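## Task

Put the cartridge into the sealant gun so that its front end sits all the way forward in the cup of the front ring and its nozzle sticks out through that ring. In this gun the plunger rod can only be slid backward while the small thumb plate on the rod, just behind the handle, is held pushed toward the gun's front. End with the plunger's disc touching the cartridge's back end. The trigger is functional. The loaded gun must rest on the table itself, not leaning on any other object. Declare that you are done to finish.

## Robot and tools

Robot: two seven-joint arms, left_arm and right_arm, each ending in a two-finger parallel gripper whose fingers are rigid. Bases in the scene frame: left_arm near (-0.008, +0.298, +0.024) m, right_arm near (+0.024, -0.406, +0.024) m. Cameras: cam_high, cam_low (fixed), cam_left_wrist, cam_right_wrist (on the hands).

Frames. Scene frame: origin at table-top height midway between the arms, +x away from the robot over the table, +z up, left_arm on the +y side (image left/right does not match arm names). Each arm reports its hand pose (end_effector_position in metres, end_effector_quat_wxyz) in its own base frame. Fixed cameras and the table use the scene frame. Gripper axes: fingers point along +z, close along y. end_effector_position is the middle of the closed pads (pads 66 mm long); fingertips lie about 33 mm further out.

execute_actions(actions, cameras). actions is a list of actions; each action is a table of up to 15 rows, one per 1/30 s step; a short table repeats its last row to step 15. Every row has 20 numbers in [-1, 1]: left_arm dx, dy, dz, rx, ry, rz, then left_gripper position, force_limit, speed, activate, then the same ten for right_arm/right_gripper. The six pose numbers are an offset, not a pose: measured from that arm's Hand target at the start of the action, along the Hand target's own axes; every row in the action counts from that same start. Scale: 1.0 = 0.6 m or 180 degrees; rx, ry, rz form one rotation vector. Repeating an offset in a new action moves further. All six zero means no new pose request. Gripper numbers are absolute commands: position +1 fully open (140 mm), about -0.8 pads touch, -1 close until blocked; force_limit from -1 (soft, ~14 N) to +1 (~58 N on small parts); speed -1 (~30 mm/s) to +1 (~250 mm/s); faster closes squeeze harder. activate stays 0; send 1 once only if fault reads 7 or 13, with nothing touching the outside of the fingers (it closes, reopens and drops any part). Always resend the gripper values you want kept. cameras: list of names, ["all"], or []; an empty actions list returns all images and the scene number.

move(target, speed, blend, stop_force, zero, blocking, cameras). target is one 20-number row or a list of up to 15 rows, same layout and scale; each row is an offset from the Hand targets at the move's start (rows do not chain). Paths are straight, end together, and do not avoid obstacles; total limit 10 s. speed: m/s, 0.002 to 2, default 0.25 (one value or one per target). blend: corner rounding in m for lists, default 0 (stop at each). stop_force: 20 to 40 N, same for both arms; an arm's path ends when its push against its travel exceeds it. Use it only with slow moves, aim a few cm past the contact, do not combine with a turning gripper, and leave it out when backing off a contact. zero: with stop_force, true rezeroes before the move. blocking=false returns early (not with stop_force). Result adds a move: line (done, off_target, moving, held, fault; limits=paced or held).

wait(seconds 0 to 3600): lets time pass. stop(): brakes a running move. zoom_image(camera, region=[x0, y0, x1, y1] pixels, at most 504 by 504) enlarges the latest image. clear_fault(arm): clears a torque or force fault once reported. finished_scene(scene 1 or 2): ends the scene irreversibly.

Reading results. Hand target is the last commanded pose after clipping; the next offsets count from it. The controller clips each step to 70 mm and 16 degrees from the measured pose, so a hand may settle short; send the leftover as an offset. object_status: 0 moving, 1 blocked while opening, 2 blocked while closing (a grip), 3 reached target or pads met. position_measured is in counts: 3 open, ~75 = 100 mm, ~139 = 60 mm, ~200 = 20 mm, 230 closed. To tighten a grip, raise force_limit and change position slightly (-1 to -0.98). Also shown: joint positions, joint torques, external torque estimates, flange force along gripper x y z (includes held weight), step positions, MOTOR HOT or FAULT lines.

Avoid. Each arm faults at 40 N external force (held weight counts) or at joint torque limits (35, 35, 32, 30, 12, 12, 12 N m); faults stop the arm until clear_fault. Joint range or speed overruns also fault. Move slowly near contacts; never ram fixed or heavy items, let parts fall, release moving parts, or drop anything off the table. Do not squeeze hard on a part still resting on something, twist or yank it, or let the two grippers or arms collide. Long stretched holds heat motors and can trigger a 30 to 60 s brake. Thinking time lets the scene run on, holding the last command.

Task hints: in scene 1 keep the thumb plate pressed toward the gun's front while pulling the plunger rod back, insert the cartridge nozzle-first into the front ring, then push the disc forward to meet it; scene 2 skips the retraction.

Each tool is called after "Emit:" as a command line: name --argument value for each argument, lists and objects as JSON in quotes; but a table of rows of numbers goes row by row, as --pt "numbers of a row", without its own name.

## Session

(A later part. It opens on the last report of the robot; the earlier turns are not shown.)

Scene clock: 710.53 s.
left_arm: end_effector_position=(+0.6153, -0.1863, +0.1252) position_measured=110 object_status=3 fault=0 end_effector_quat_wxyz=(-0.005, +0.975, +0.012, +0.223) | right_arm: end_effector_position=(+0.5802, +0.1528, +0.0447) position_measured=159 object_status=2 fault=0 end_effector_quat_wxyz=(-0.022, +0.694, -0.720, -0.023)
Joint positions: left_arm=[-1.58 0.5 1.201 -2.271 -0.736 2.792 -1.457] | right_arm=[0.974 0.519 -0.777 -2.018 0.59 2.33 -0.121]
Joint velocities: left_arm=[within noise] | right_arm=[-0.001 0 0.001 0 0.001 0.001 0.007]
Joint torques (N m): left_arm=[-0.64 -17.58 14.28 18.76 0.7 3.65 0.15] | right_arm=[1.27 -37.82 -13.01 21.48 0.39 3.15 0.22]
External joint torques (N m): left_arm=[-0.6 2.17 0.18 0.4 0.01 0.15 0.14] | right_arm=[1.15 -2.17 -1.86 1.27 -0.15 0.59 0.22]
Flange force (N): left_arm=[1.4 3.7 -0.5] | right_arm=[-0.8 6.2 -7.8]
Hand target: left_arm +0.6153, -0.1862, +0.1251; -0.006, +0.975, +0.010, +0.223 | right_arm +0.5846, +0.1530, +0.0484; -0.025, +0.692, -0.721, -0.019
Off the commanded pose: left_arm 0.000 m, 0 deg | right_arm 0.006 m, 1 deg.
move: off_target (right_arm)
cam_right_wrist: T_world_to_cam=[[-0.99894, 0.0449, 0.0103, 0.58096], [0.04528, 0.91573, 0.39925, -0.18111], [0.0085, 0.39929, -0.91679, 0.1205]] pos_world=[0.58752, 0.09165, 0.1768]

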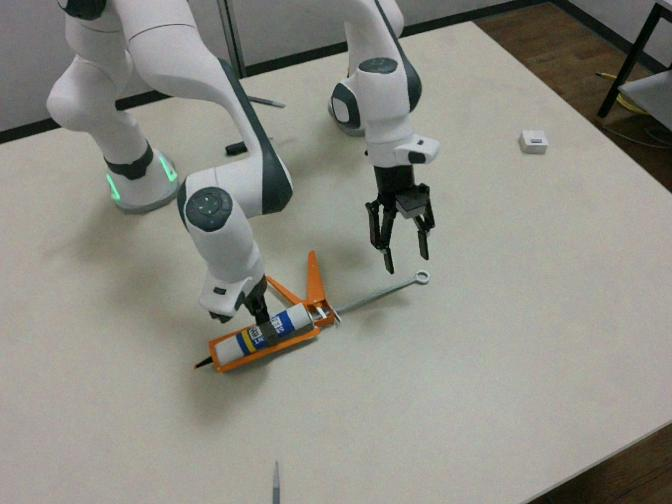

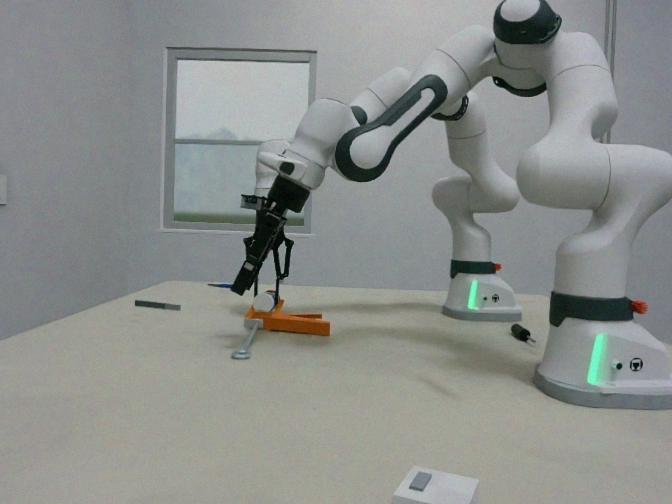

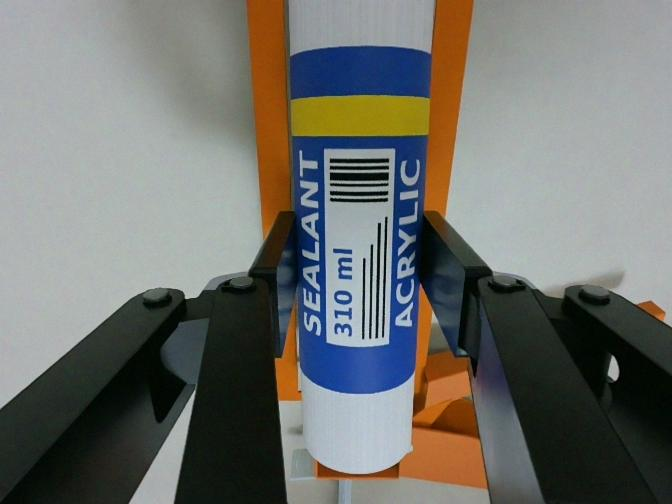

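Emit:
move --target '[0,0,0,0,0,0,0.15,0,-0.3,0,-0.001,0,0.0083,0,0.0145,0,-1,0,-1,0]' --speed 0.03 --cameras '["cam_high","cam_low"]'

Emit:
zoom_image --camera "cam_high" --region '[190, 260, 350, 380]'

Emit:
zoom_image --camera "cam_low" --region '[200, 250, 360, 370]'

Scene clock: 716.33 s.
left_arm: end_effector_position=(+0.6153, -0.1863, +0.1252) position_measured=110 object_status=3 fault=0 end_effector_quat_wxyz=(-0.005, +0.975, +0.012, +0.223) | right_arm: end_effector_position=(+0.5811, +0.1537, +0.0400) position_measured=159 object_status=2 fault=0 end_effector_quat_wxyz=(-0.006, +0.694, -0.720, -0.006)
Joint positions: left_arm=[-1.58 0.5 1.201 -2.271 -0.736 2.792 -1.457] | right_arm=[1.012 0.552 -0.801 -2.004 0.569 2.329 -0.083]
Joint velocities: left_arm=[within noise] | right_arm=[0 0.001 -0.001 0 -0.001 -0.001 0.007]
Joint torques (N m): left_arm=[-0.66 -17.52 14.37 18.73 0.7 3.64 0.12] | right_arm=[1.3 -38.03 -14.09 21.22 0.29 3.04 0.29]
External joint torques (N m): left_arm=[-0.69 2.2 0.21 0.42 0.02 0.15 0.11] | right_arm=[1.4 -2.23 -1.82 1.41 -0.26 0.46 0.29]
Flange force (N): left_arm=[1.2 3.9 -1.2] | right_arm=[-0.9 6.3 -8.6]
Hand target: left_arm +0.6153, -0.1862, +0.1251; -0.006, +0.975, +0.010, +0.223 | right_arm +0.5846, +0.1539, +0.0434; -0.009, +0.692, -0.721, -0.003
Off the commanded pose: left_arm 0.000 m, 0 deg | right_arm 0.005 m, 0 deg.
move: off_target (right_arm)

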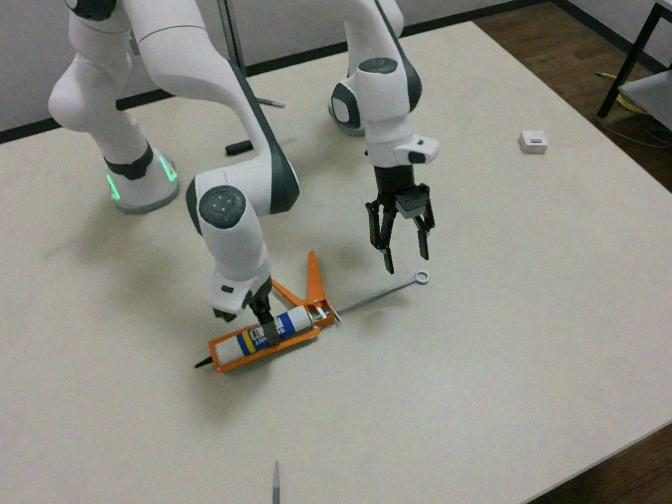

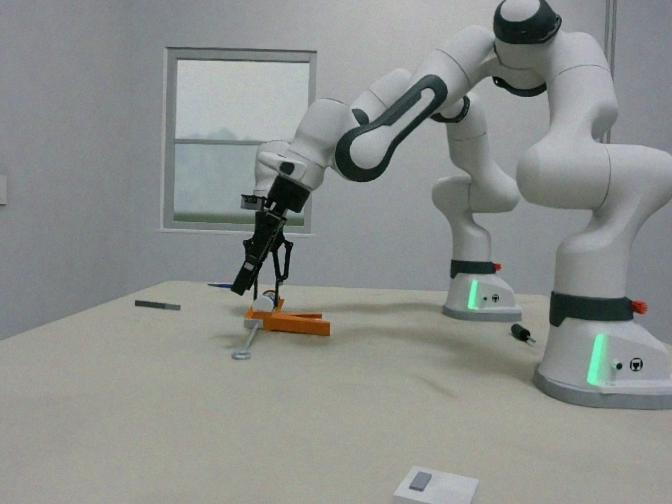

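Scaled by 3.150 from the camera's image (finer frame: 960x720).

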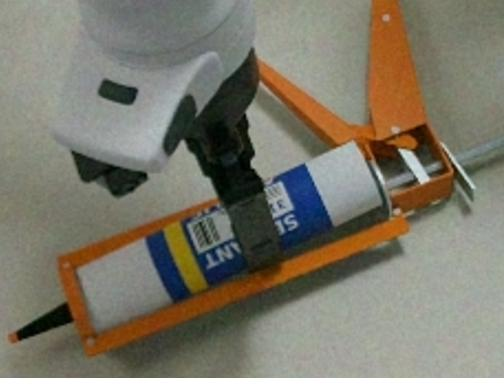

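Scaled by 3.150 from the camera's image (finer frame: 960x720).

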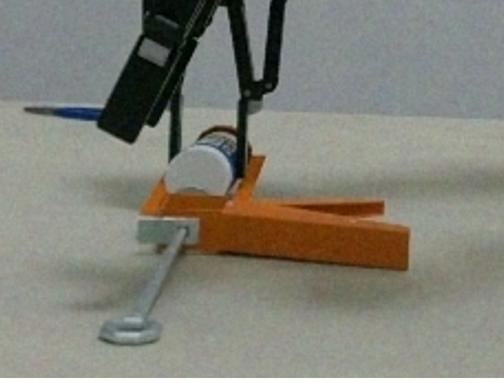

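Emit:
move --target '[0,0,0,0,0,0,0.15,0,-0.3,0,0.02,0,0.002,0,0.003,0,-1,0,-1,0]' --speed 0.02 --cameras '["cam_high"]' --stop_force 20

Emit:
zoom_image --camera "cam_high" --region '[190, 260, 350, 380]'

Scene clock: 721.90 s.
left_arm: end_effector_position=(+0.6153, -0.1863, +0.1252) position_measured=110 object_status=3 fault=0 end_effector_quat_wxyz=(-0.005, +0.975, +0.012, +0.223) | right_arm: end_effector_position=(+0.5795, +0.1459, +0.0388) position_measured=159 object_status=2 fault=0 end_effector_quat_wxyz=(-0.002, +0.692, -0.722, -0.005)
Joint positions: left_arm=[-1.58 0.5 1.201 -2.271 -0.736 2.792 -1.457] | right_arm=[1.011 0.552 -0.808 -2.012 0.565 2.329 -0.086]
Joint torques (N m): left_arm=[-0.66 -17.61 14.3 18.78 0.69 3.65 0.14] | right_arm=[-0.17 -37.9 -15.25 20.06 -0.02 3.5 -0.15]
External joint torques (N m): left_arm=[-0.61 2.1 0.22 0.43 0 0.16 0.12] | right_arm=[-0.33 -2.5 -3.16 0.36 -0.56 0.95 -0.15]
Flange force (N): left_arm=[1.3 3.7 -0.8] | right_arm=[3.6 9.2 -8.6]
Hand target: left_arm +0.6153, -0.1862, +0.1251; -0.006, +0.975, +0.010, +0.223 | right_arm +0.5842, +0.1419, +0.0420; -0.005, +0.692, -0.721, +0.000
Off the commanded pose: left_arm 0.000 m, 0 deg | right_arm 0.007 m, 1 deg.
move: off_target (right_arm)

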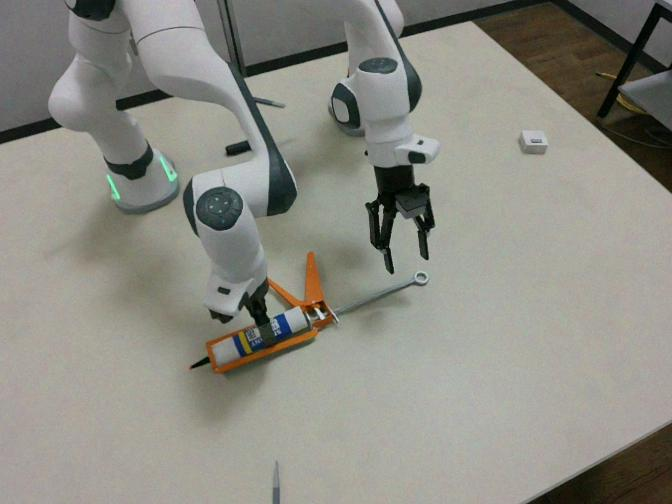

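Scaled by 3.150 from the camera's image (finer frame: 960x720).

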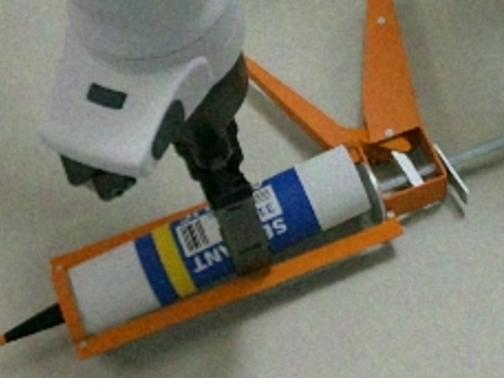

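Emit:
move --pt "0 0 0 0 0 0 0.15 0 -0.3 0 -0.005 0 -0.003 0 0 0 -1 0 -1 0" --pt "0 0 0 0 0 0 0.15 0 -0.3 0 -0.005 0 -0.003 0 0 0 -0.1 0 -1 0" --speed 0.04 --cameras '["cam_high","cam_right_wrist","cam_low"]'

Emit:
zoom_image --camera "cam_high" --region '[190, 260, 350, 380]'

Emit:
zoom_image --camera "cam_low" --region '[200, 250, 360, 370]'

Scene clock: 730.03 s.
left_arm: end_effector_position=(+0.6153, -0.1863, +0.1252) position_measured=110 object_status=3 fault=0 end_effector_quat_wxyz=(-0.005, +0.975, +0.012, +0.223) | right_arm: end_effector_position=(+0.5827, +0.1445, +0.0421) position_measured=141 object_status=0 fault=0 end_effector_quat_wxyz=(-0.004, +0.692, -0.722, -0.001)
Joint positions: left_arm=[-1.58 0.5 1.201 -2.271 -0.736 2.792 -1.457] | right_arm=[1.015 0.552 -0.816 -2.008 0.562 2.329 -0.086]
Joint torques (N m): left_arm=[-0.65 -17.55 14.27 18.71 0.7 3.63 0.15] | right_arm=[1.16 -36.23 -13.22 19.1 0.48 2.73 0.17]
External joint torques (N m): left_arm=[-0.62 2.15 0.19 0.41 0.02 0.15 0.14] | right_arm=[1.26 -0.98 -0.85 -0.58 -0.06 0.16 0.17]
Flange force (N): left_arm=[1.3 3.7 -0.7] | right_arm=[0.3 9.0 -4.7]
Hand target: left_arm +0.6153, -0.1862, +0.1251; -0.006, +0.975, +0.010, +0.223 | right_arm +0.5843, +0.1449, +0.0438; -0.005, +0.692, -0.721, +0.000
Off the commanded pose: left_arm 0.000 m, 0 deg | right_arm 0.002 m, 0 deg.
move: done; target 2's new numbers were sent with right_arm's hand 0.006 m and 1 deg from that target
cam_right_wrist: T_world_to_cam=[[-0.99875, 0.04992, 0.00379, 0.58337], [0.04812, 0.93622, 0.34812, -0.17495], [0.01384, 0.34786, -0.93744, 0.1265]] pos_world=[0.58931, 0.09066, 0.17729]
Images, in order (width x height): cam_high 672x504, cam_low 672x504, cam_right_wrist 672x504.

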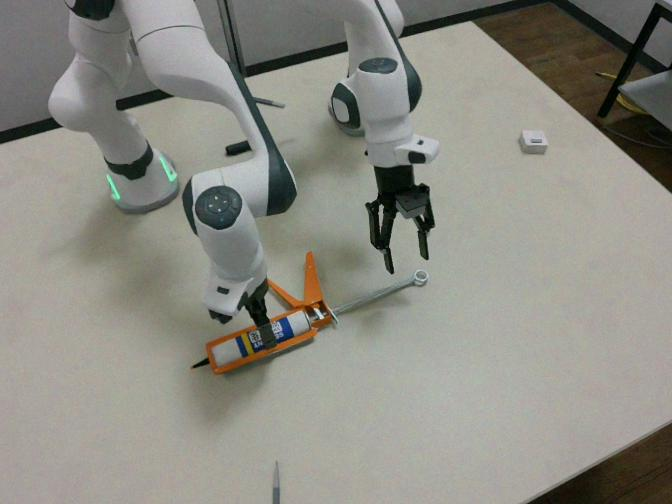

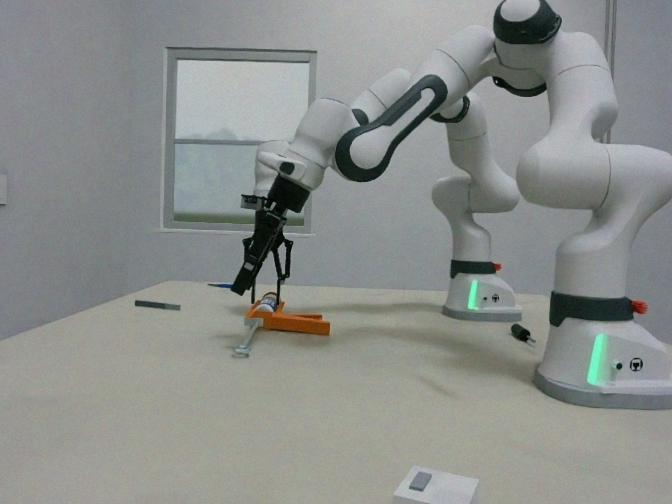

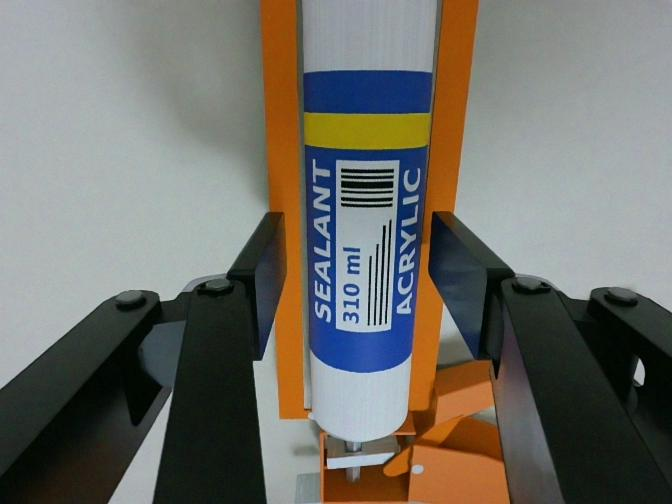

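Scaled by 3.150 from the camera's image (finer frame: 960x720).

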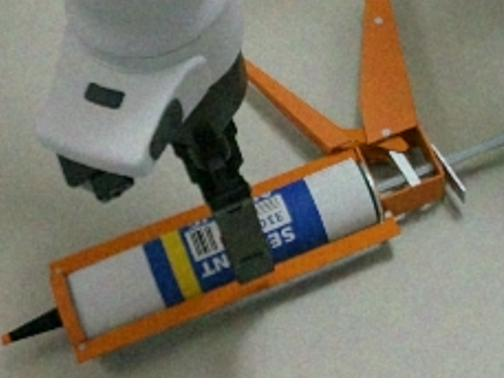

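Scaled by 3.150 from the camera's image (finer frame: 960x720).

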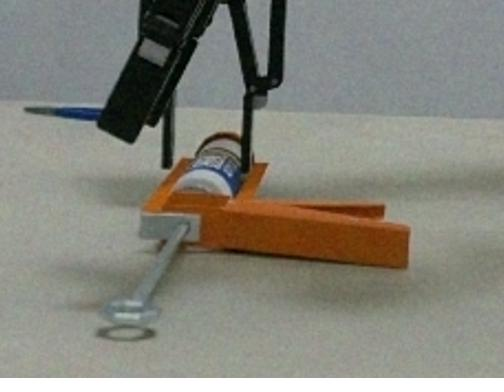

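Emit:
move --target '[0,0,0,0,0,0,0.15,0,-0.3,0,0,0,-0.167,0,0,0,-0.1,0,-1,0]' --speed 0.15

Emit:
move --target '[-0.0377,-0.1438,0.0288,-0.29,0.085,0.407,0.15,0,-0.3,0,0.05,0,-0.08,0,0,0,-0.1,0,-1,0]' --speed 0.2 --cameras '["cam_high","cam_left_wrist","cam_low","cam_right_wrist"]'

Emit:
zoom_image --camera "cam_high" --region '[190, 260, 350, 380]'

Scene clock: 748.90 s.
left_arm: end_effector_position=(+0.6153, -0.1863, +0.1252) position_measured=110 object_status=3 fault=0 end_effector_quat_wxyz=(-0.005, +0.975, +0.012, +0.223) | right_arm: end_effector_position=(+0.5839, +0.1447, +0.1441) position_measured=141 object_status=3 fault=0 end_effector_quat_wxyz=(-0.007, +0.694, -0.720, +0.000)
Joint positions: left_arm=[-1.58 0.5 1.201 -2.271 -0.736 2.792 -1.457] | right_arm=[1.143 0.386 -0.978 -1.963 0.395 2.16 0.014]
Joint velocities: left_arm=[within noise] | right_arm=[0 0.001 0.001 0.001 0 -0.001 0.005]
Joint torques (N m): left_arm=[-0.71 -17.5 14.25 18.7 0.69 3.64 0.16] | right_arm=[1.18 -29.66 -10.81 21.23 0.45 2.58 0.18]
External joint torques (N m): left_arm=[-0.75 2.26 0.09 0.36 0.01 0.15 0.14] | right_arm=[1.1 -0.47 -0.85 -1.09 -0.18 0.01 0.18]
Flange force (N): left_arm=[1.0 3.9 -0.8] | right_arm=[1.4 11.7 -2.5]
Hand target: left_arm +0.6153, -0.1862, +0.1251; -0.006, +0.975, +0.010, +0.223 | right_arm +0.5835, +0.1442, +0.1440; -0.005, +0.692, -0.721, +0.000
Off the commanded pose: left_arm 0.000 m, 0 deg | right_arm 0.001 m, 0 deg.
move: done

Scene clock: 754.13 s.
left_arm: end_effector_position=(+0.6016, -0.0991, +0.1009) position_measured=110 object_status=3 fault=0 end_effector_quat_wxyz=(+0.264, +0.666, -0.642, +0.274) | right_arm: end_effector_position=(+0.5818, +0.1140, +0.1905) position_measured=141 object_status=3 fault=0 end_effector_quat_wxyz=(-0.005, +0.693, -0.721, +0.000)
Joint positions: left_arm=[-0.125 0.454 0.315 -1.929 -1.016 1.953 0.741] | right_arm=[1.188 0.301 -1.075 -1.943 0.31 2.077 0.02]
Joint velocities: left_arm=[0.001 -0.002 0 -0.001 0.001 -0.001 0.005] | right_arm=[within noise]
Joint torques (N m): left_arm=[-0.16 -37.74 4.23 21.39 -0.06 0.36 0.21] | right_arm=[1.26 -25.87 -9.22 22.52 0.45 2.55 0.31]
External joint torques (N m): left_arm=[-0.26 3.63 0.02 0.98 0.31 -0.19 0.19] | right_arm=[1.12 -1.03 -0.97 -0.83 -0.21 -0.03 0.31]
Flange force (N): left_arm=[-6.3 -12.9 2.7] | right_arm=[1.4 15.5 -3.3]
Hand target: left_arm +0.6006, -0.1000, +0.1003; +0.265, +0.663, -0.645, +0.274 | right_arm +0.5819, +0.1138, +0.1918; -0.005, +0.692, -0.721, +0.000
Off the commanded pose: left_arm 0.001 m, 0 deg | right_arm 0.001 m, 0 deg.
move: done
cam_left_wrist: T_world_to_cam=[[-0.99994, -0.00979, 0.00428, 0.60727], [-0.01068, 0.90612, -0.4229, 0.14164], [0.00026, -0.42292, -0.90617, 0.1894]] pos_world=[0.6087, -0.04229, 0.22892]
cam_right_wrist: T_world_to_cam=[[-0.99886, 0.0477, 0.00025, 0.58438], [0.04479, 0.93619, 0.34863, -0.19624], [0.0164, 0.34825, -0.93726, 0.27476]] pos_world=[0.588, 0.06016, 0.32579]

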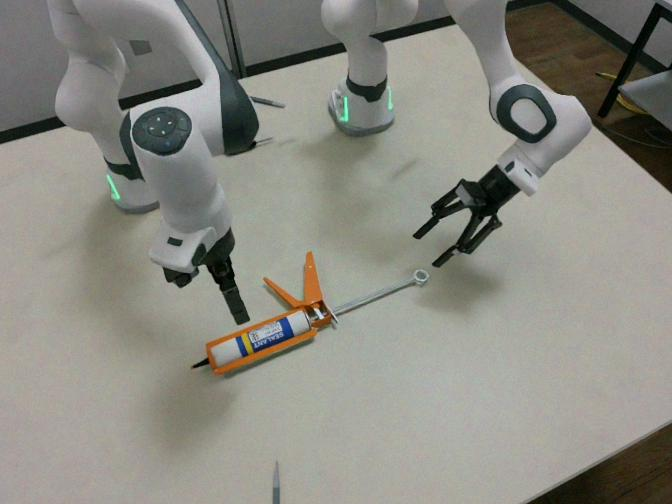

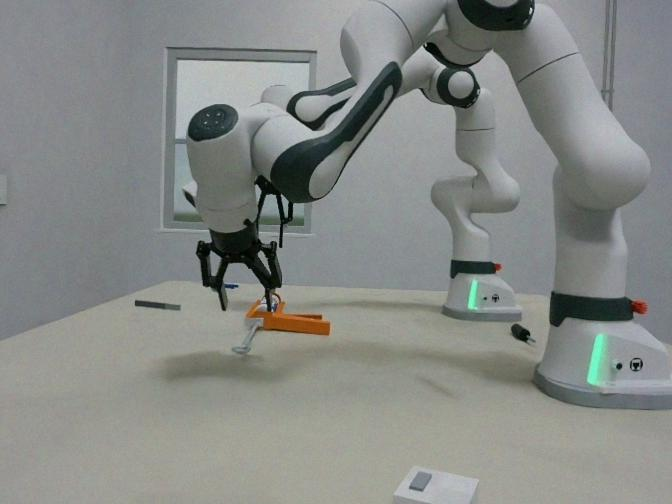

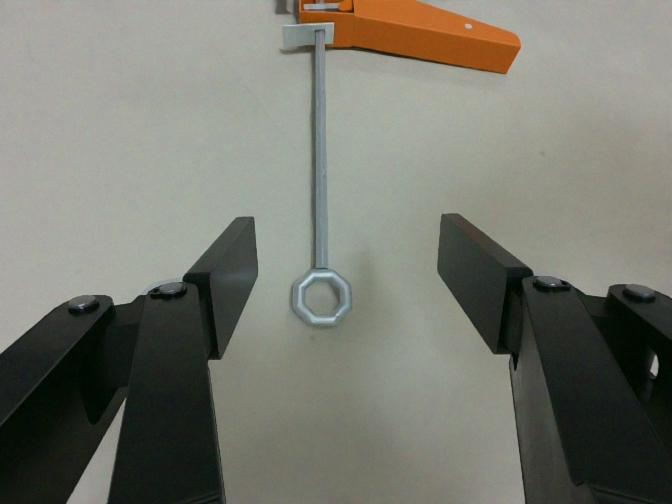

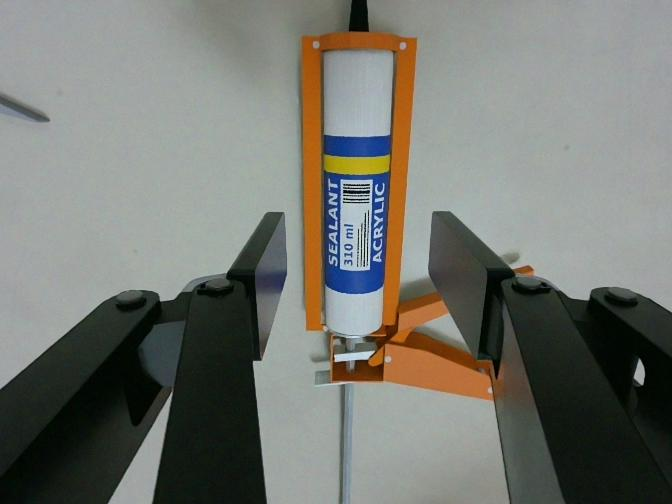

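Scaled by 3.150 from the camera's image (finer frame: 960x720).

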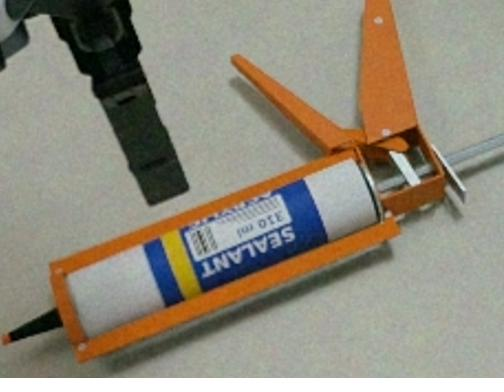

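Emit:
move --pt "-0.0825 -0.0268 0.112 0 0 0 0.15 0 -0.3 0 0 0 0 0 0 0 -0.1 0 -1 0" --pt "-0.0825 -0.0268 0.112 0 0 0 -1 -0.6 -1 0 0 0 0 0 0 0 -0.1 0 -1 0" --speed 0.1 --cameras '["cam_high","cam_left_wrist","cam_low","cam_right_wrist"]'

Scene clock: 765.57 s.
left_arm: end_effector_position=(+0.6157, -0.1123, +0.0182) position_measured=175 object_status=0 fault=0 end_effector_quat_wxyz=(+0.267, +0.663, -0.644, +0.273) | right_arm: end_effector_position=(+0.5818, +0.1139, +0.1906) position_measured=141 object_status=3 fault=0 end_effector_quat_wxyz=(-0.005, +0.693, -0.721, +0.000)
Joint positions: left_arm=[-0.113 0.649 0.271 -1.841 -1.104 2.009 0.829] | right_arm=[1.188 0.301 -1.075 -1.943 0.31 2.077 0.02]
Joint torques (N m): left_arm=[-0.65 -41.75 5.17 19.79 -0.56 0.63 0.14] | right_arm=[1.29 -25.71 -9.24 22.54 0.5 2.56 0.24]
External joint torques (N m): left_arm=[-0.83 3.18 0.12 1.16 -0.29 0.22 0.12] | right_arm=[1.28 -0.8 -0.85 -0.81 -0.16 -0.02 0.24]
Flange force (N): left_arm=[-5.6 -11.2 5.0] | right_arm=[1.1 14.5 -2.8]
Hand target: left_arm +0.6172, -0.1118, +0.0178; +0.265, +0.663, -0.645, +0.274 | right_arm +0.5819, +0.1138, +0.1918; -0.005, +0.692, -0.721, +0.000
Off the commanded pose: left_arm 0.002 m, 0 deg | right_arm 0.001 m, 0 deg.
move: done
cam_left_wrist: T_world_to_cam=[[-0.99997, -0.00112, 0.00782, 0.62246], [-0.00434, 0.90518, -0.42501, 0.11488], [-0.0066, -0.42503, -0.90515, 0.11286]] pos_world=[0.62369, -0.05532, 0.14612]
cam_right_wrist: T_world_to_cam=[[-0.99886, 0.04769, 0.00025, 0.58438], [0.04479, 0.93619, 0.34863, -0.19624], [0.0164, 0.34825, -0.93726, 0.27476]] pos_world=[0.588, 0.06016, 0.32579]

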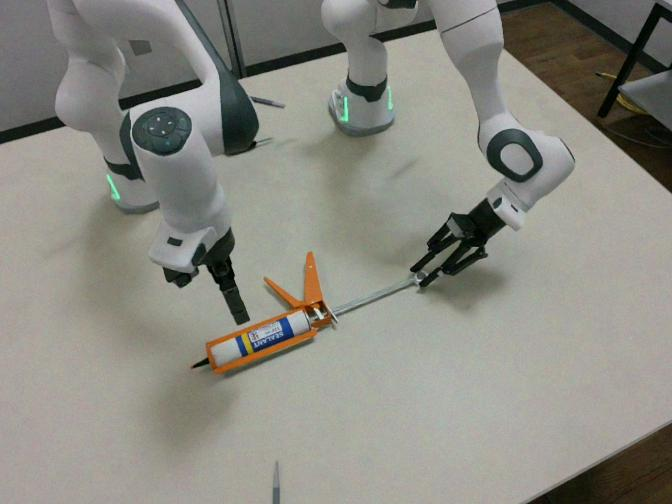

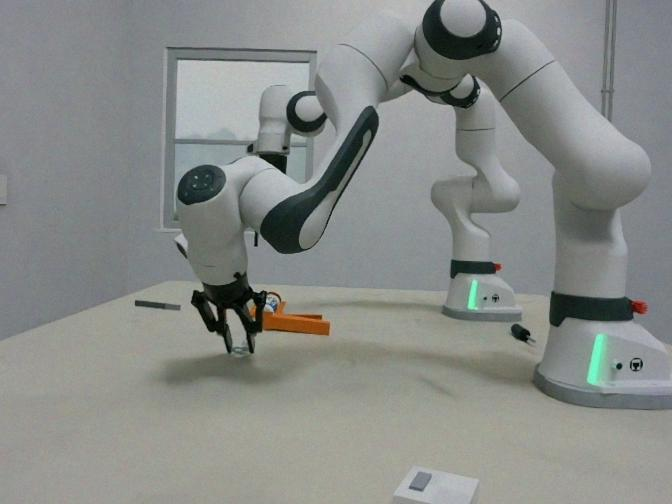

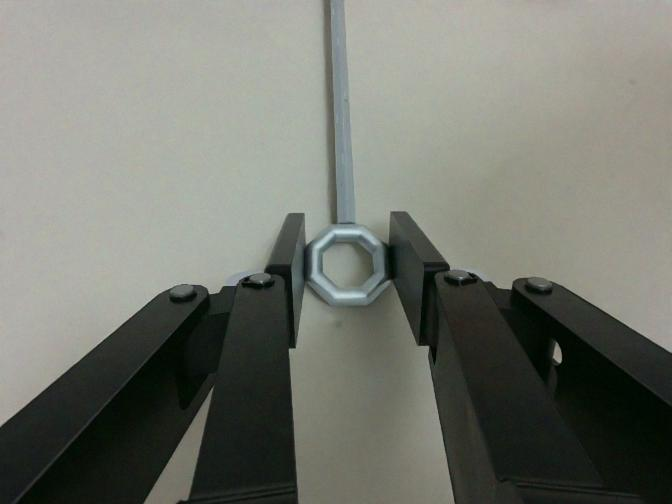

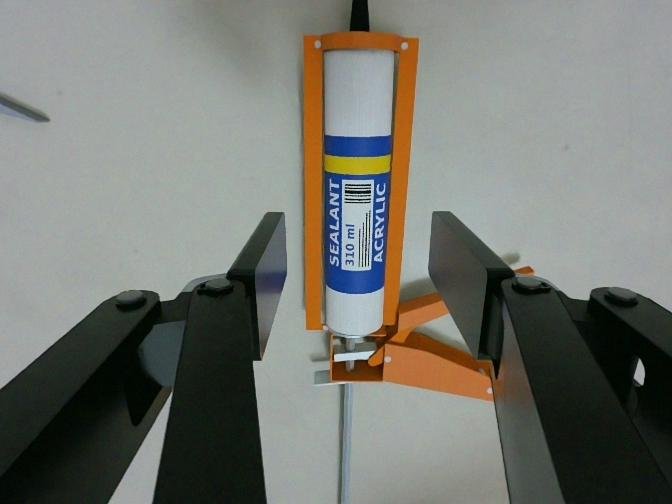

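Emit:
move --target '[0.0237,0,0.0234,0,0,0,-1,-0.6,-1,0,0,0,0,0,0,0,-0.1,0,-1,0]' --speed 0.02 --stop_force 20 --cameras '["cam_high","cam_right_wrist","cam_left_wrist"]'

Emit:
zoom_image --camera "cam_high" --region '[190, 260, 350, 380]'

Emit:
zoom_image --camera "cam_right_wrist" --region '[280, 280, 420, 400]'

Scene clock: 773.63 s.
left_arm: end_effector_position=(+0.6184, -0.1255, +0.0171) position_measured=175 object_status=2 fault=0 end_effector_quat_wxyz=(+0.263, +0.663, -0.645, +0.273) | right_arm: end_effector_position=(+0.5818, +0.1139, +0.1906) position_measured=141 object_status=3 fault=0 end_effector_quat_wxyz=(-0.005, +0.693, -0.721, +0.000)
Joint positions: left_arm=[-0.138 0.647 0.268 -1.847 -1.12 2.034 0.825] | right_arm=[1.188 0.301 -1.075 -1.943 0.31 2.077 0.02]
Joint torques (N m): left_arm=[-3.46 -41.66 3.18 18.66 -1.11 0.29 -0.17] | right_arm=[1.24 -25.69 -9.24 22.48 0.47 2.55 0.31]
External joint torques (N m): left_arm=[-3.39 3.28 -1.63 -0.07 -0.86 -0.14 -0.19] | right_arm=[1.12 -0.83 -0.95 -0.86 -0.19 -0.03 0.31]
Flange force (N): left_arm=[-1.4 -6.1 8.3] | right_arm=[1.3 14.7 -2.9]
Hand target: left_arm +0.6177, -0.1318, +0.0178; +0.265, +0.663, -0.645, +0.274 | right_arm +0.5819, +0.1138, +0.1918; -0.005, +0.692, -0.721, +0.000
Off the commanded pose: left_arm 0.006 m, 0 deg | right_arm 0.001 m, 0 deg.
move: off_target (left_arm)
cam_left_wrist: T_world_to_cam=[[-1, -0.00273, 0.00048, 0.62516], [-0.00268, 0.90785, -0.41928, 0.12547], [0.00071, -0.41928, -0.90786, 0.10257]] pos_world=[0.62542, -0.06919, 0.14543]
cam_right_wrist: T_world_to_cam=[[-0.99886, 0.04769, 0.00025, 0.58438], [0.04479, 0.93619, 0.34863, -0.19624], [0.0164, 0.34825, -0.93726, 0.27476]] pos_world=[0.588, 0.06016, 0.32579]
Images, in order (width x height): cam_high 672x504, cam_left_wrist 672x504, cam_right_wrist 672x504.

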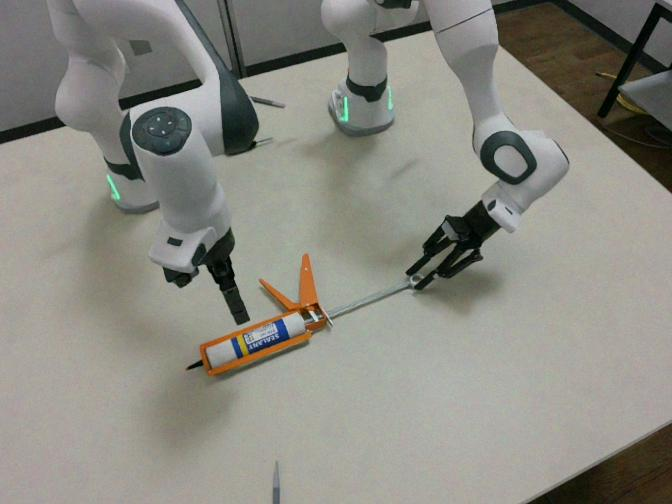

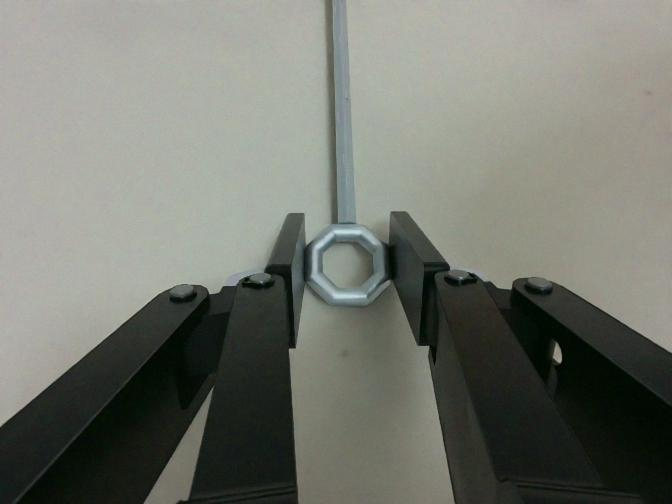

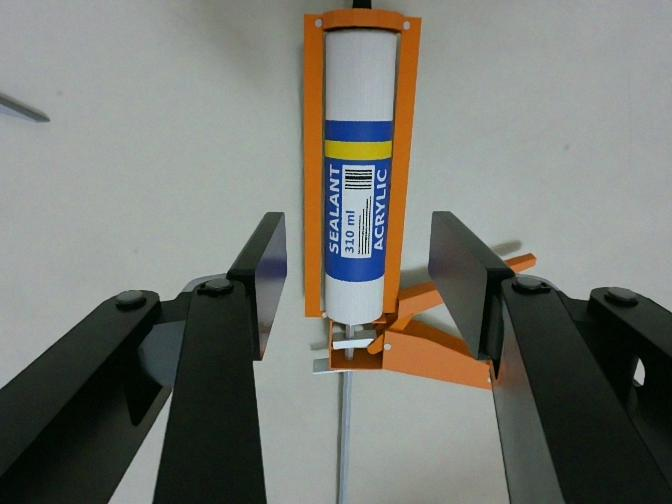

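Scaled by 3.150 from the camera's image (finer frame: 960x720).

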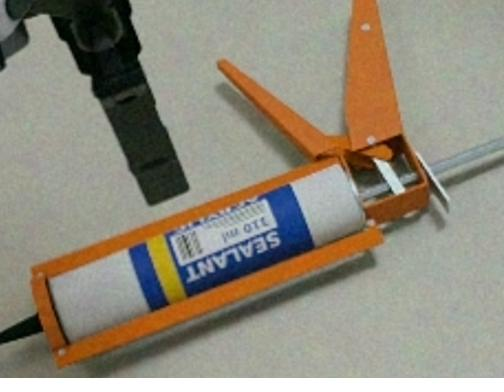

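Scaled by 3.600 from the camera's image (finer frame: 960x720).

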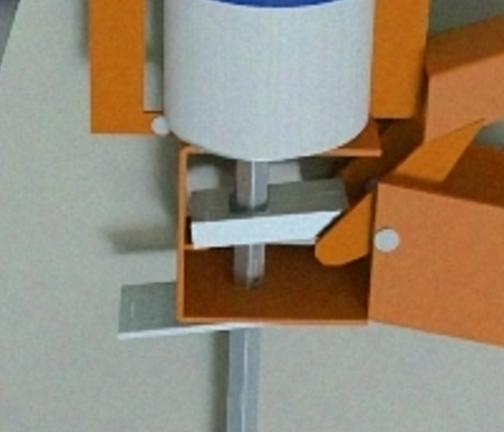

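Emit:
move --target '[0,0,0,0,0,0,-1,-0.6,-1,0,-0.2,0,0.05,0,0,0,-0.1,0,-1,0]' --speed 0.2 --cameras '["cam_right_wrist"]'

Emit:
zoom_image --camera "cam_right_wrist" --region '[260, 0, 440, 180]'

Emit:
zoom_image --camera "cam_right_wrist" --region '[260, 100, 440, 280]'

Scene clock: 781.17 s.
left_arm: end_effector_position=(+0.6184, -0.1255, +0.0171) position_measured=175 object_status=2 fault=0 end_effector_quat_wxyz=(+0.263, +0.663, -0.645, +0.273) | right_arm: end_effector_position=(+0.5867, +0.2348, +0.1628) position_measured=141 object_status=3 fault=0 end_effector_quat_wxyz=(-0.006, +0.695, -0.719, +0.000)
Joint positions: left_arm=[-0.138 0.647 0.268 -1.847 -1.12 2.034 0.825] | right_arm=[1.218 0.469 -0.958 -1.813 0.439 2.066 0.133]
Joint velocities: left_arm=[within noise] | right_arm=[-0.001 0 0.001 0.001 -0.001 -0.002 0.006]
Joint torques (N m): left_arm=[-3.45 -41.68 3.09 18.72 -1.1 0.31 -0.23] | right_arm=[0.58 -33 -12.64 21.73 0.92 2.52 0.25]
External joint torques (N m): left_arm=[-3.6 3.22 -1.91 0.05 -0.85 -0.15 -0.25] | right_arm=[0.45 0.14 -0.82 -0.68 0.26 -0.04 0.25]
Flange force (N): left_arm=[-1.0 -6.4 8.6] | right_arm=[1.2 4.9 -0.1]
Hand target: left_arm +0.6177, -0.1318, +0.0178; +0.265, +0.663, -0.645, +0.274 | right_arm +0.5870, +0.2340, +0.1627; -0.005, +0.692, -0.721, +0.000
Off the commanded pose: left_arm 0.006 m, 0 deg | right_arm 0.001 m, 0 deg.
move: done
cam_right_wrist: T_world_to_cam=[[-0.99914, 0.04134, -0.00129, 0.58539], [0.0383, 0.9365, 0.34856, -0.29618], [0.01562, 0.34821, -0.93729, 0.20708]] pos_world=[0.59299, 0.18107, 0.29809]

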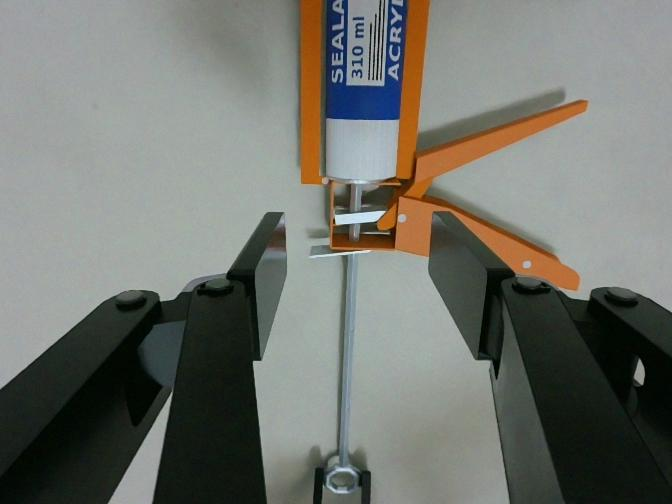

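Scaled by 2.800 from the camera's image (finer frame: 960x720).

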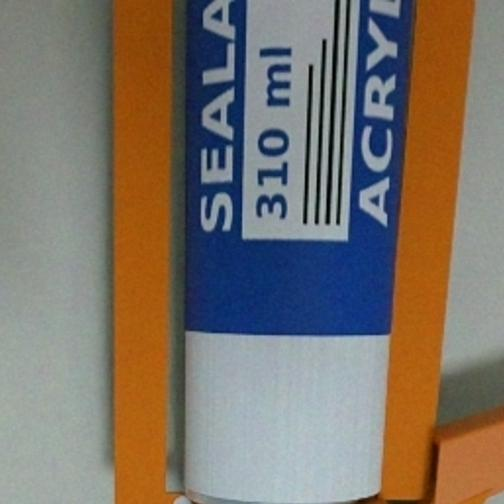

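Scaled by 2.800 from the camera's image (finer frame: 960x720).

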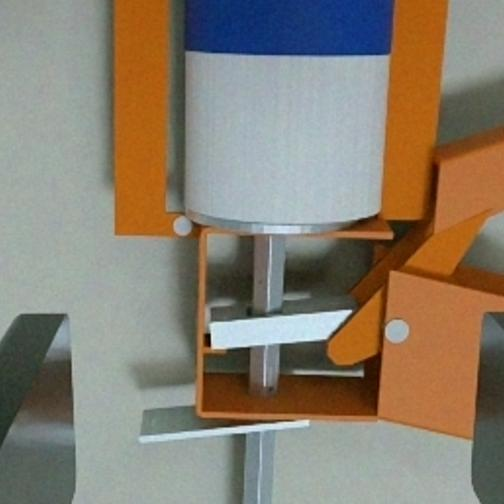

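Emit:
move --target '[0,0,0,0,0,0,-1,-0.6,-1,0,-0.15,0,-0.05,0,0,0,-0.1,0,-1,0]' --speed 0.2 --cameras '["cam_right_wrist"]'

Emit:
zoom_image --camera "cam_right_wrist" --region '[290, 0, 430, 140]'

Emit:
execute_actions --actions '[]' --cameras '["cam_low"]'

Emit:
zoom_image --camera "cam_low" --region '[210, 270, 340, 370]'

Scene clock: 790.90 s.
left_arm: end_effector_position=(+0.6184, -0.1255, +0.0171) position_measured=175 object_status=2 fault=0 end_effector_quat_wxyz=(+0.263, +0.663, -0.645, +0.273) | right_arm: end_effector_position=(+0.5901, +0.3245, +0.1936) position_measured=141 object_status=3 fault=0 end_effector_quat_wxyz=(-0.006, +0.695, -0.719, +0.001)
Joint positions: left_arm=[-0.138 0.647 0.268 -1.847 -1.12 2.034 0.825] | right_arm=[1.227 0.572 -0.914 -1.578 0.478 1.925 0.258]
Joint velocities: left_arm=[within noise] | right_arm=[0.002 -0.001 0.001 0 0.001 -0.001 0.006]
Joint torques (N m): left_arm=[-3.52 -41.69 3.15 18.72 -1.1 0.32 -0.2] | right_arm=[0.39 -38.62 -14.16 21.6 0.96 2.53 0.28]
External joint torques (N m): left_arm=[-3.59 3.4 -1.79 -0.05 -0.86 -0.13 -0.22] | right_arm=[0.13 0.23 -0.92 -0.76 0.25 -0.04 0.28]
Flange force (N): left_arm=[-1.3 -6.4 8.7] | right_arm=[1.9 4.2 0.7]
Hand target: left_arm +0.6177, -0.1318, +0.0178; +0.265, +0.663, -0.645, +0.274 | right_arm +0.5905, +0.3237, +0.1934; -0.005, +0.692, -0.721, +0.000
Off the commanded pose: left_arm 0.006 m, 0 deg | right_arm 0.001 m, 0 deg.
move: done
cam_right_wrist: T_world_to_cam=[[-0.99913, 0.04157, -0.00163, 0.58516], [0.03839, 0.93649, 0.34857, -0.39111], [0.01602, 0.34821, -0.93728, 0.20442]] pos_world=[0.59639, 0.27077, 0.32889]

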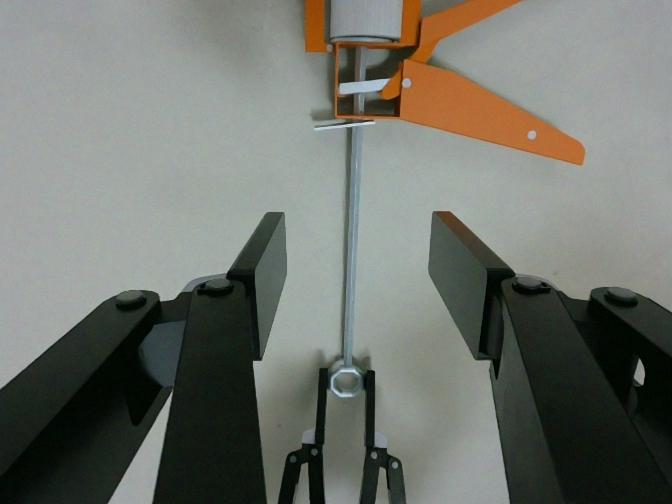

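Scaled by 3.600 from the camera's image (finer frame: 960x720).

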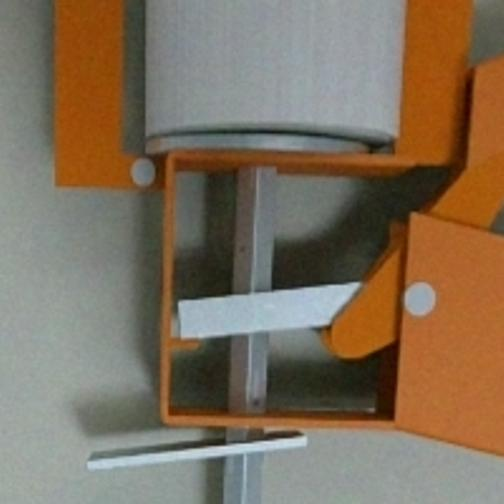

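Scene clock: 790.90 s.
left_arm: end_effector_position=(+0.6184, -0.1255, +0.0171) position_measured=175 object_status=2 fault=0 end_effector_quat_wxyz=(+0.263, +0.663, -0.645, +0.273) | right_arm: end_effector_position=(+0.5901, +0.3245, +0.1936) position_measured=141 object_status=3 fault=0 end_effector_quat_wxyz=(-0.006, +0.695, -0.719, +0.001)
Joint positions: left_arm=[-0.138 0.647 0.268 -1.847 -1.12 2.034 0.825] | right_arm=[1.227 0.572 -0.914 -1.578 0.478 1.925 0.258]
Joint velocities: left_arm=[within noise] | right_arm=[0.002 -0.001 0.001 0 0.001 -0.001 0.006]
Joint torques (N m): left_arm=[-3.52 -41.69 3.15 18.72 -1.1 0.32 -0.2] | right_arm=[0.39 -38.62 -14.16 21.6 0.96 2.53 0.28]
External joint torques (N m): left_arm=[-3.59 3.4 -1.79 -0.05 -0.86 -0.13 -0.22] | right_arm=[0.13 0.23 -0.92 -0.76 0.25 -0.04 0.28]
Flange force (N): left_arm=[-1.3 -6.4 8.7] | right_arm=[1.9 4.2 0.7]
Hand target: left_arm +0.6177, -0.1318, +0.0178; +0.265, +0.663, -0.645, +0.274 | right_arm +0.5905, +0.3237, +0.1934; -0.005, +0.692, -0.721, +0.000
Tool commands: left_gripper/position=-1.0 left_gripper/force_limit=-0.6 left_gripper/speed=-1.0 left_gripper/activate=+0.0 right_gripper/position=-0.1 right_gripper/force_limit=+0.0 right_gripper/speed=-1.0 right_gripper/activate=+0.0
Off the commanded pose: left_arm 0.006 m, 0 deg | right_arm 0.001 m, 0 deg.
Images, in order (width x height): cam_low 672x504.

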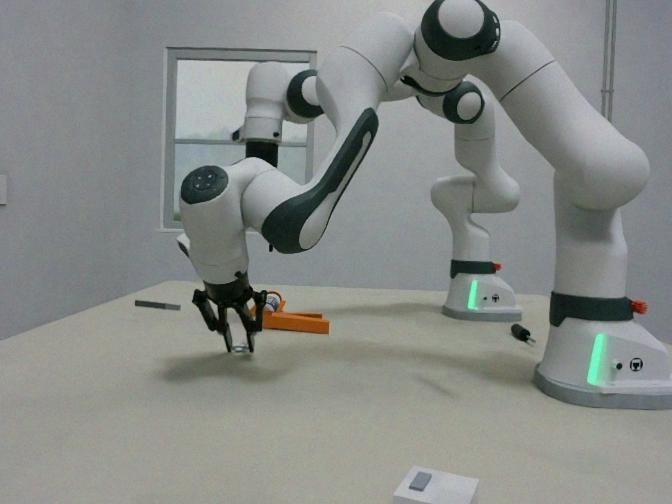

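Scaled by 3.877 from the camera's image (finer frame: 960x720).

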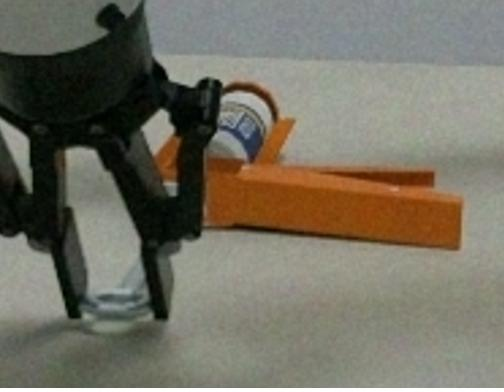

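Emit:
move --target '[0,0,0,0,0,0,-1,-0.6,-1,0,0.3172,0.015,0.157,0,0,0.0098,0.1,0,-1,0]' --speed 0.2 --cameras '["cam_right_wrist","cam_high","cam_low"]'

Emit:
zoom_image --camera "cam_high" --region '[190, 300, 270, 380]'

Scene clock: 818.30 s.
left_arm: end_effector_position=(+0.6184, -0.1255, +0.0171) position_measured=175 object_status=2 fault=0 end_effector_quat_wxyz=(+0.263, +0.663, -0.645, +0.273) | right_arm: end_effector_position=(+0.5741, +0.1346, +0.0972) position_measured=117 object_status=3 fault=0 end_effector_quat_wxyz=(-0.004, +0.679, -0.734, +0.000)
Joint positions: left_arm=[-0.138 0.647 0.268 -1.847 -1.12 2.034 0.825] | right_arm=[1.122 0.438 -0.948 -2.037 0.467 2.255 -0.007]
Joint velocities: left_arm=[within noise] | right_arm=[0 0 -0.001 0 0 0.001 -0.005]
Joint torques (N m): left_arm=[-3.5 -41.64 3.11 18.67 -1.11 0.3 -0.22] | right_arm=[0.43 -31.53 -10.93 19.6 0.45 2.91 -0.06]
External joint torques (N m): left_arm=[-3.45 3.38 -1.71 -0.07 -0.86 -0.13 -0.24] | right_arm=[0.43 -1.44 0.1 -1.51 -0.12 0.33 -0.06]
Flange force (N): left_arm=[-1.4 -6.3 8.5] | right_arm=[2.9 11.8 -1.9]
Hand target: left_arm +0.6177, -0.1318, +0.0178; +0.265, +0.663, -0.645, +0.274 | right_arm +0.5744, +0.1346, +0.0977; -0.005, +0.681, -0.732, +0.000
Off the commanded pose: left_arm 0.006 m, 0 deg | right_arm 0.001 m, 0 deg.
move: done
cam_right_wrist: T_world_to_cam=[[-0.99627, 0.0863, 0.00179, 0.56888], [0.08153, 0.934, 0.34784, -0.20343], [0.02835, 0.34669, -0.93755, 0.17358]] pos_world=[0.57842, 0.08073, 0.23249]
Images, in order (width x height): cam_high 672x504, cam_low 672x504, cam_right_wrist 672x504.

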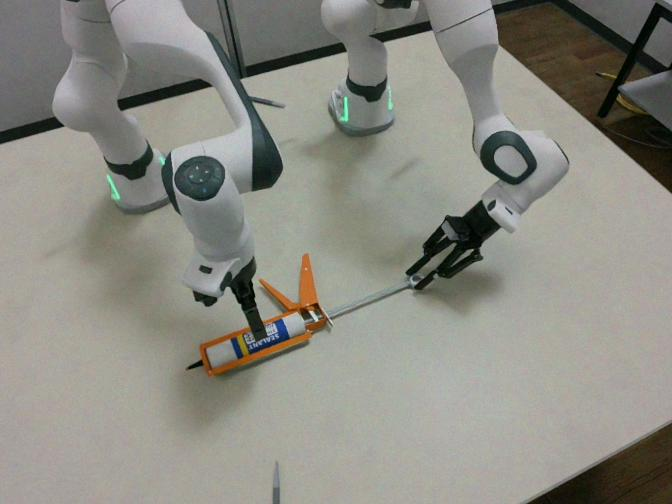

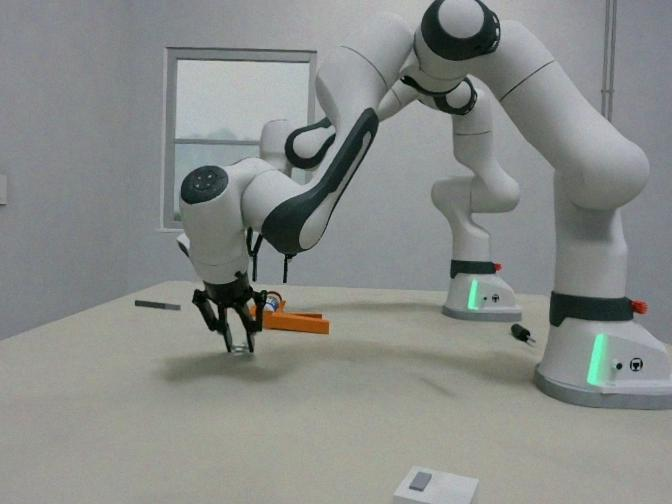

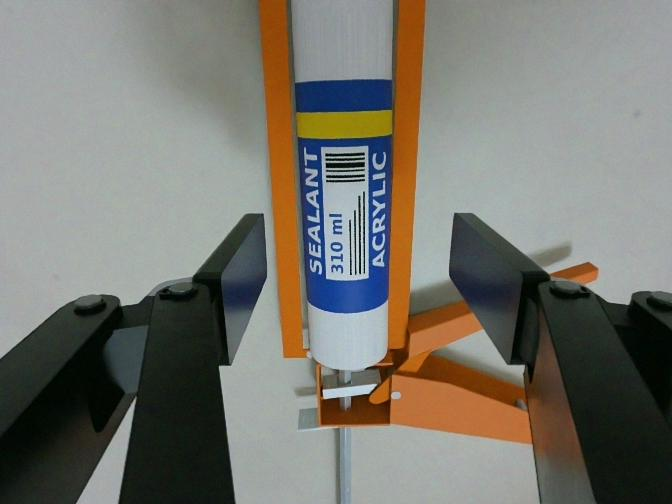

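Scaled by 6.300 from the camera's image (finer frame: 960x720).

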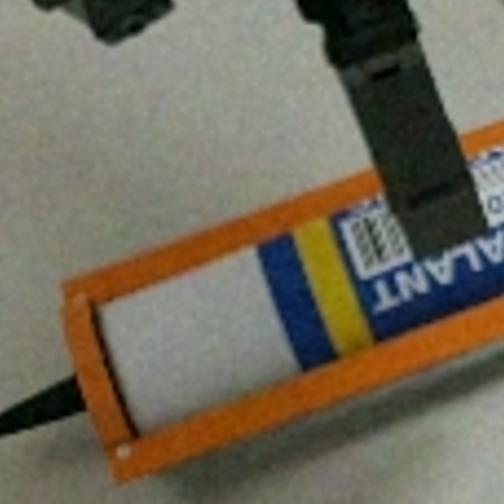

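Emit:
zoom_image --camera "cam_low" --region '[245, 280, 305, 325]'

Emit:
zoom_image --camera "cam_high" --region '[185, 330, 235, 380]'

Scaled by 8.400 from the camera's image (finer frame: 960x720).

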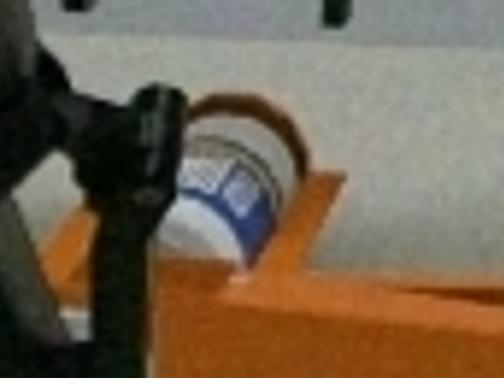

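Scaled by 10.080 from the camera's image (finer frame: 960x720).

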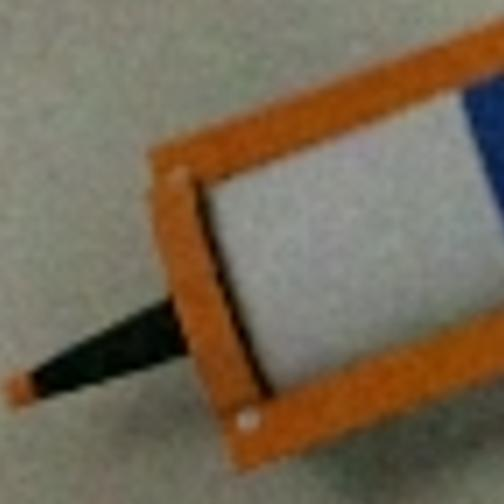

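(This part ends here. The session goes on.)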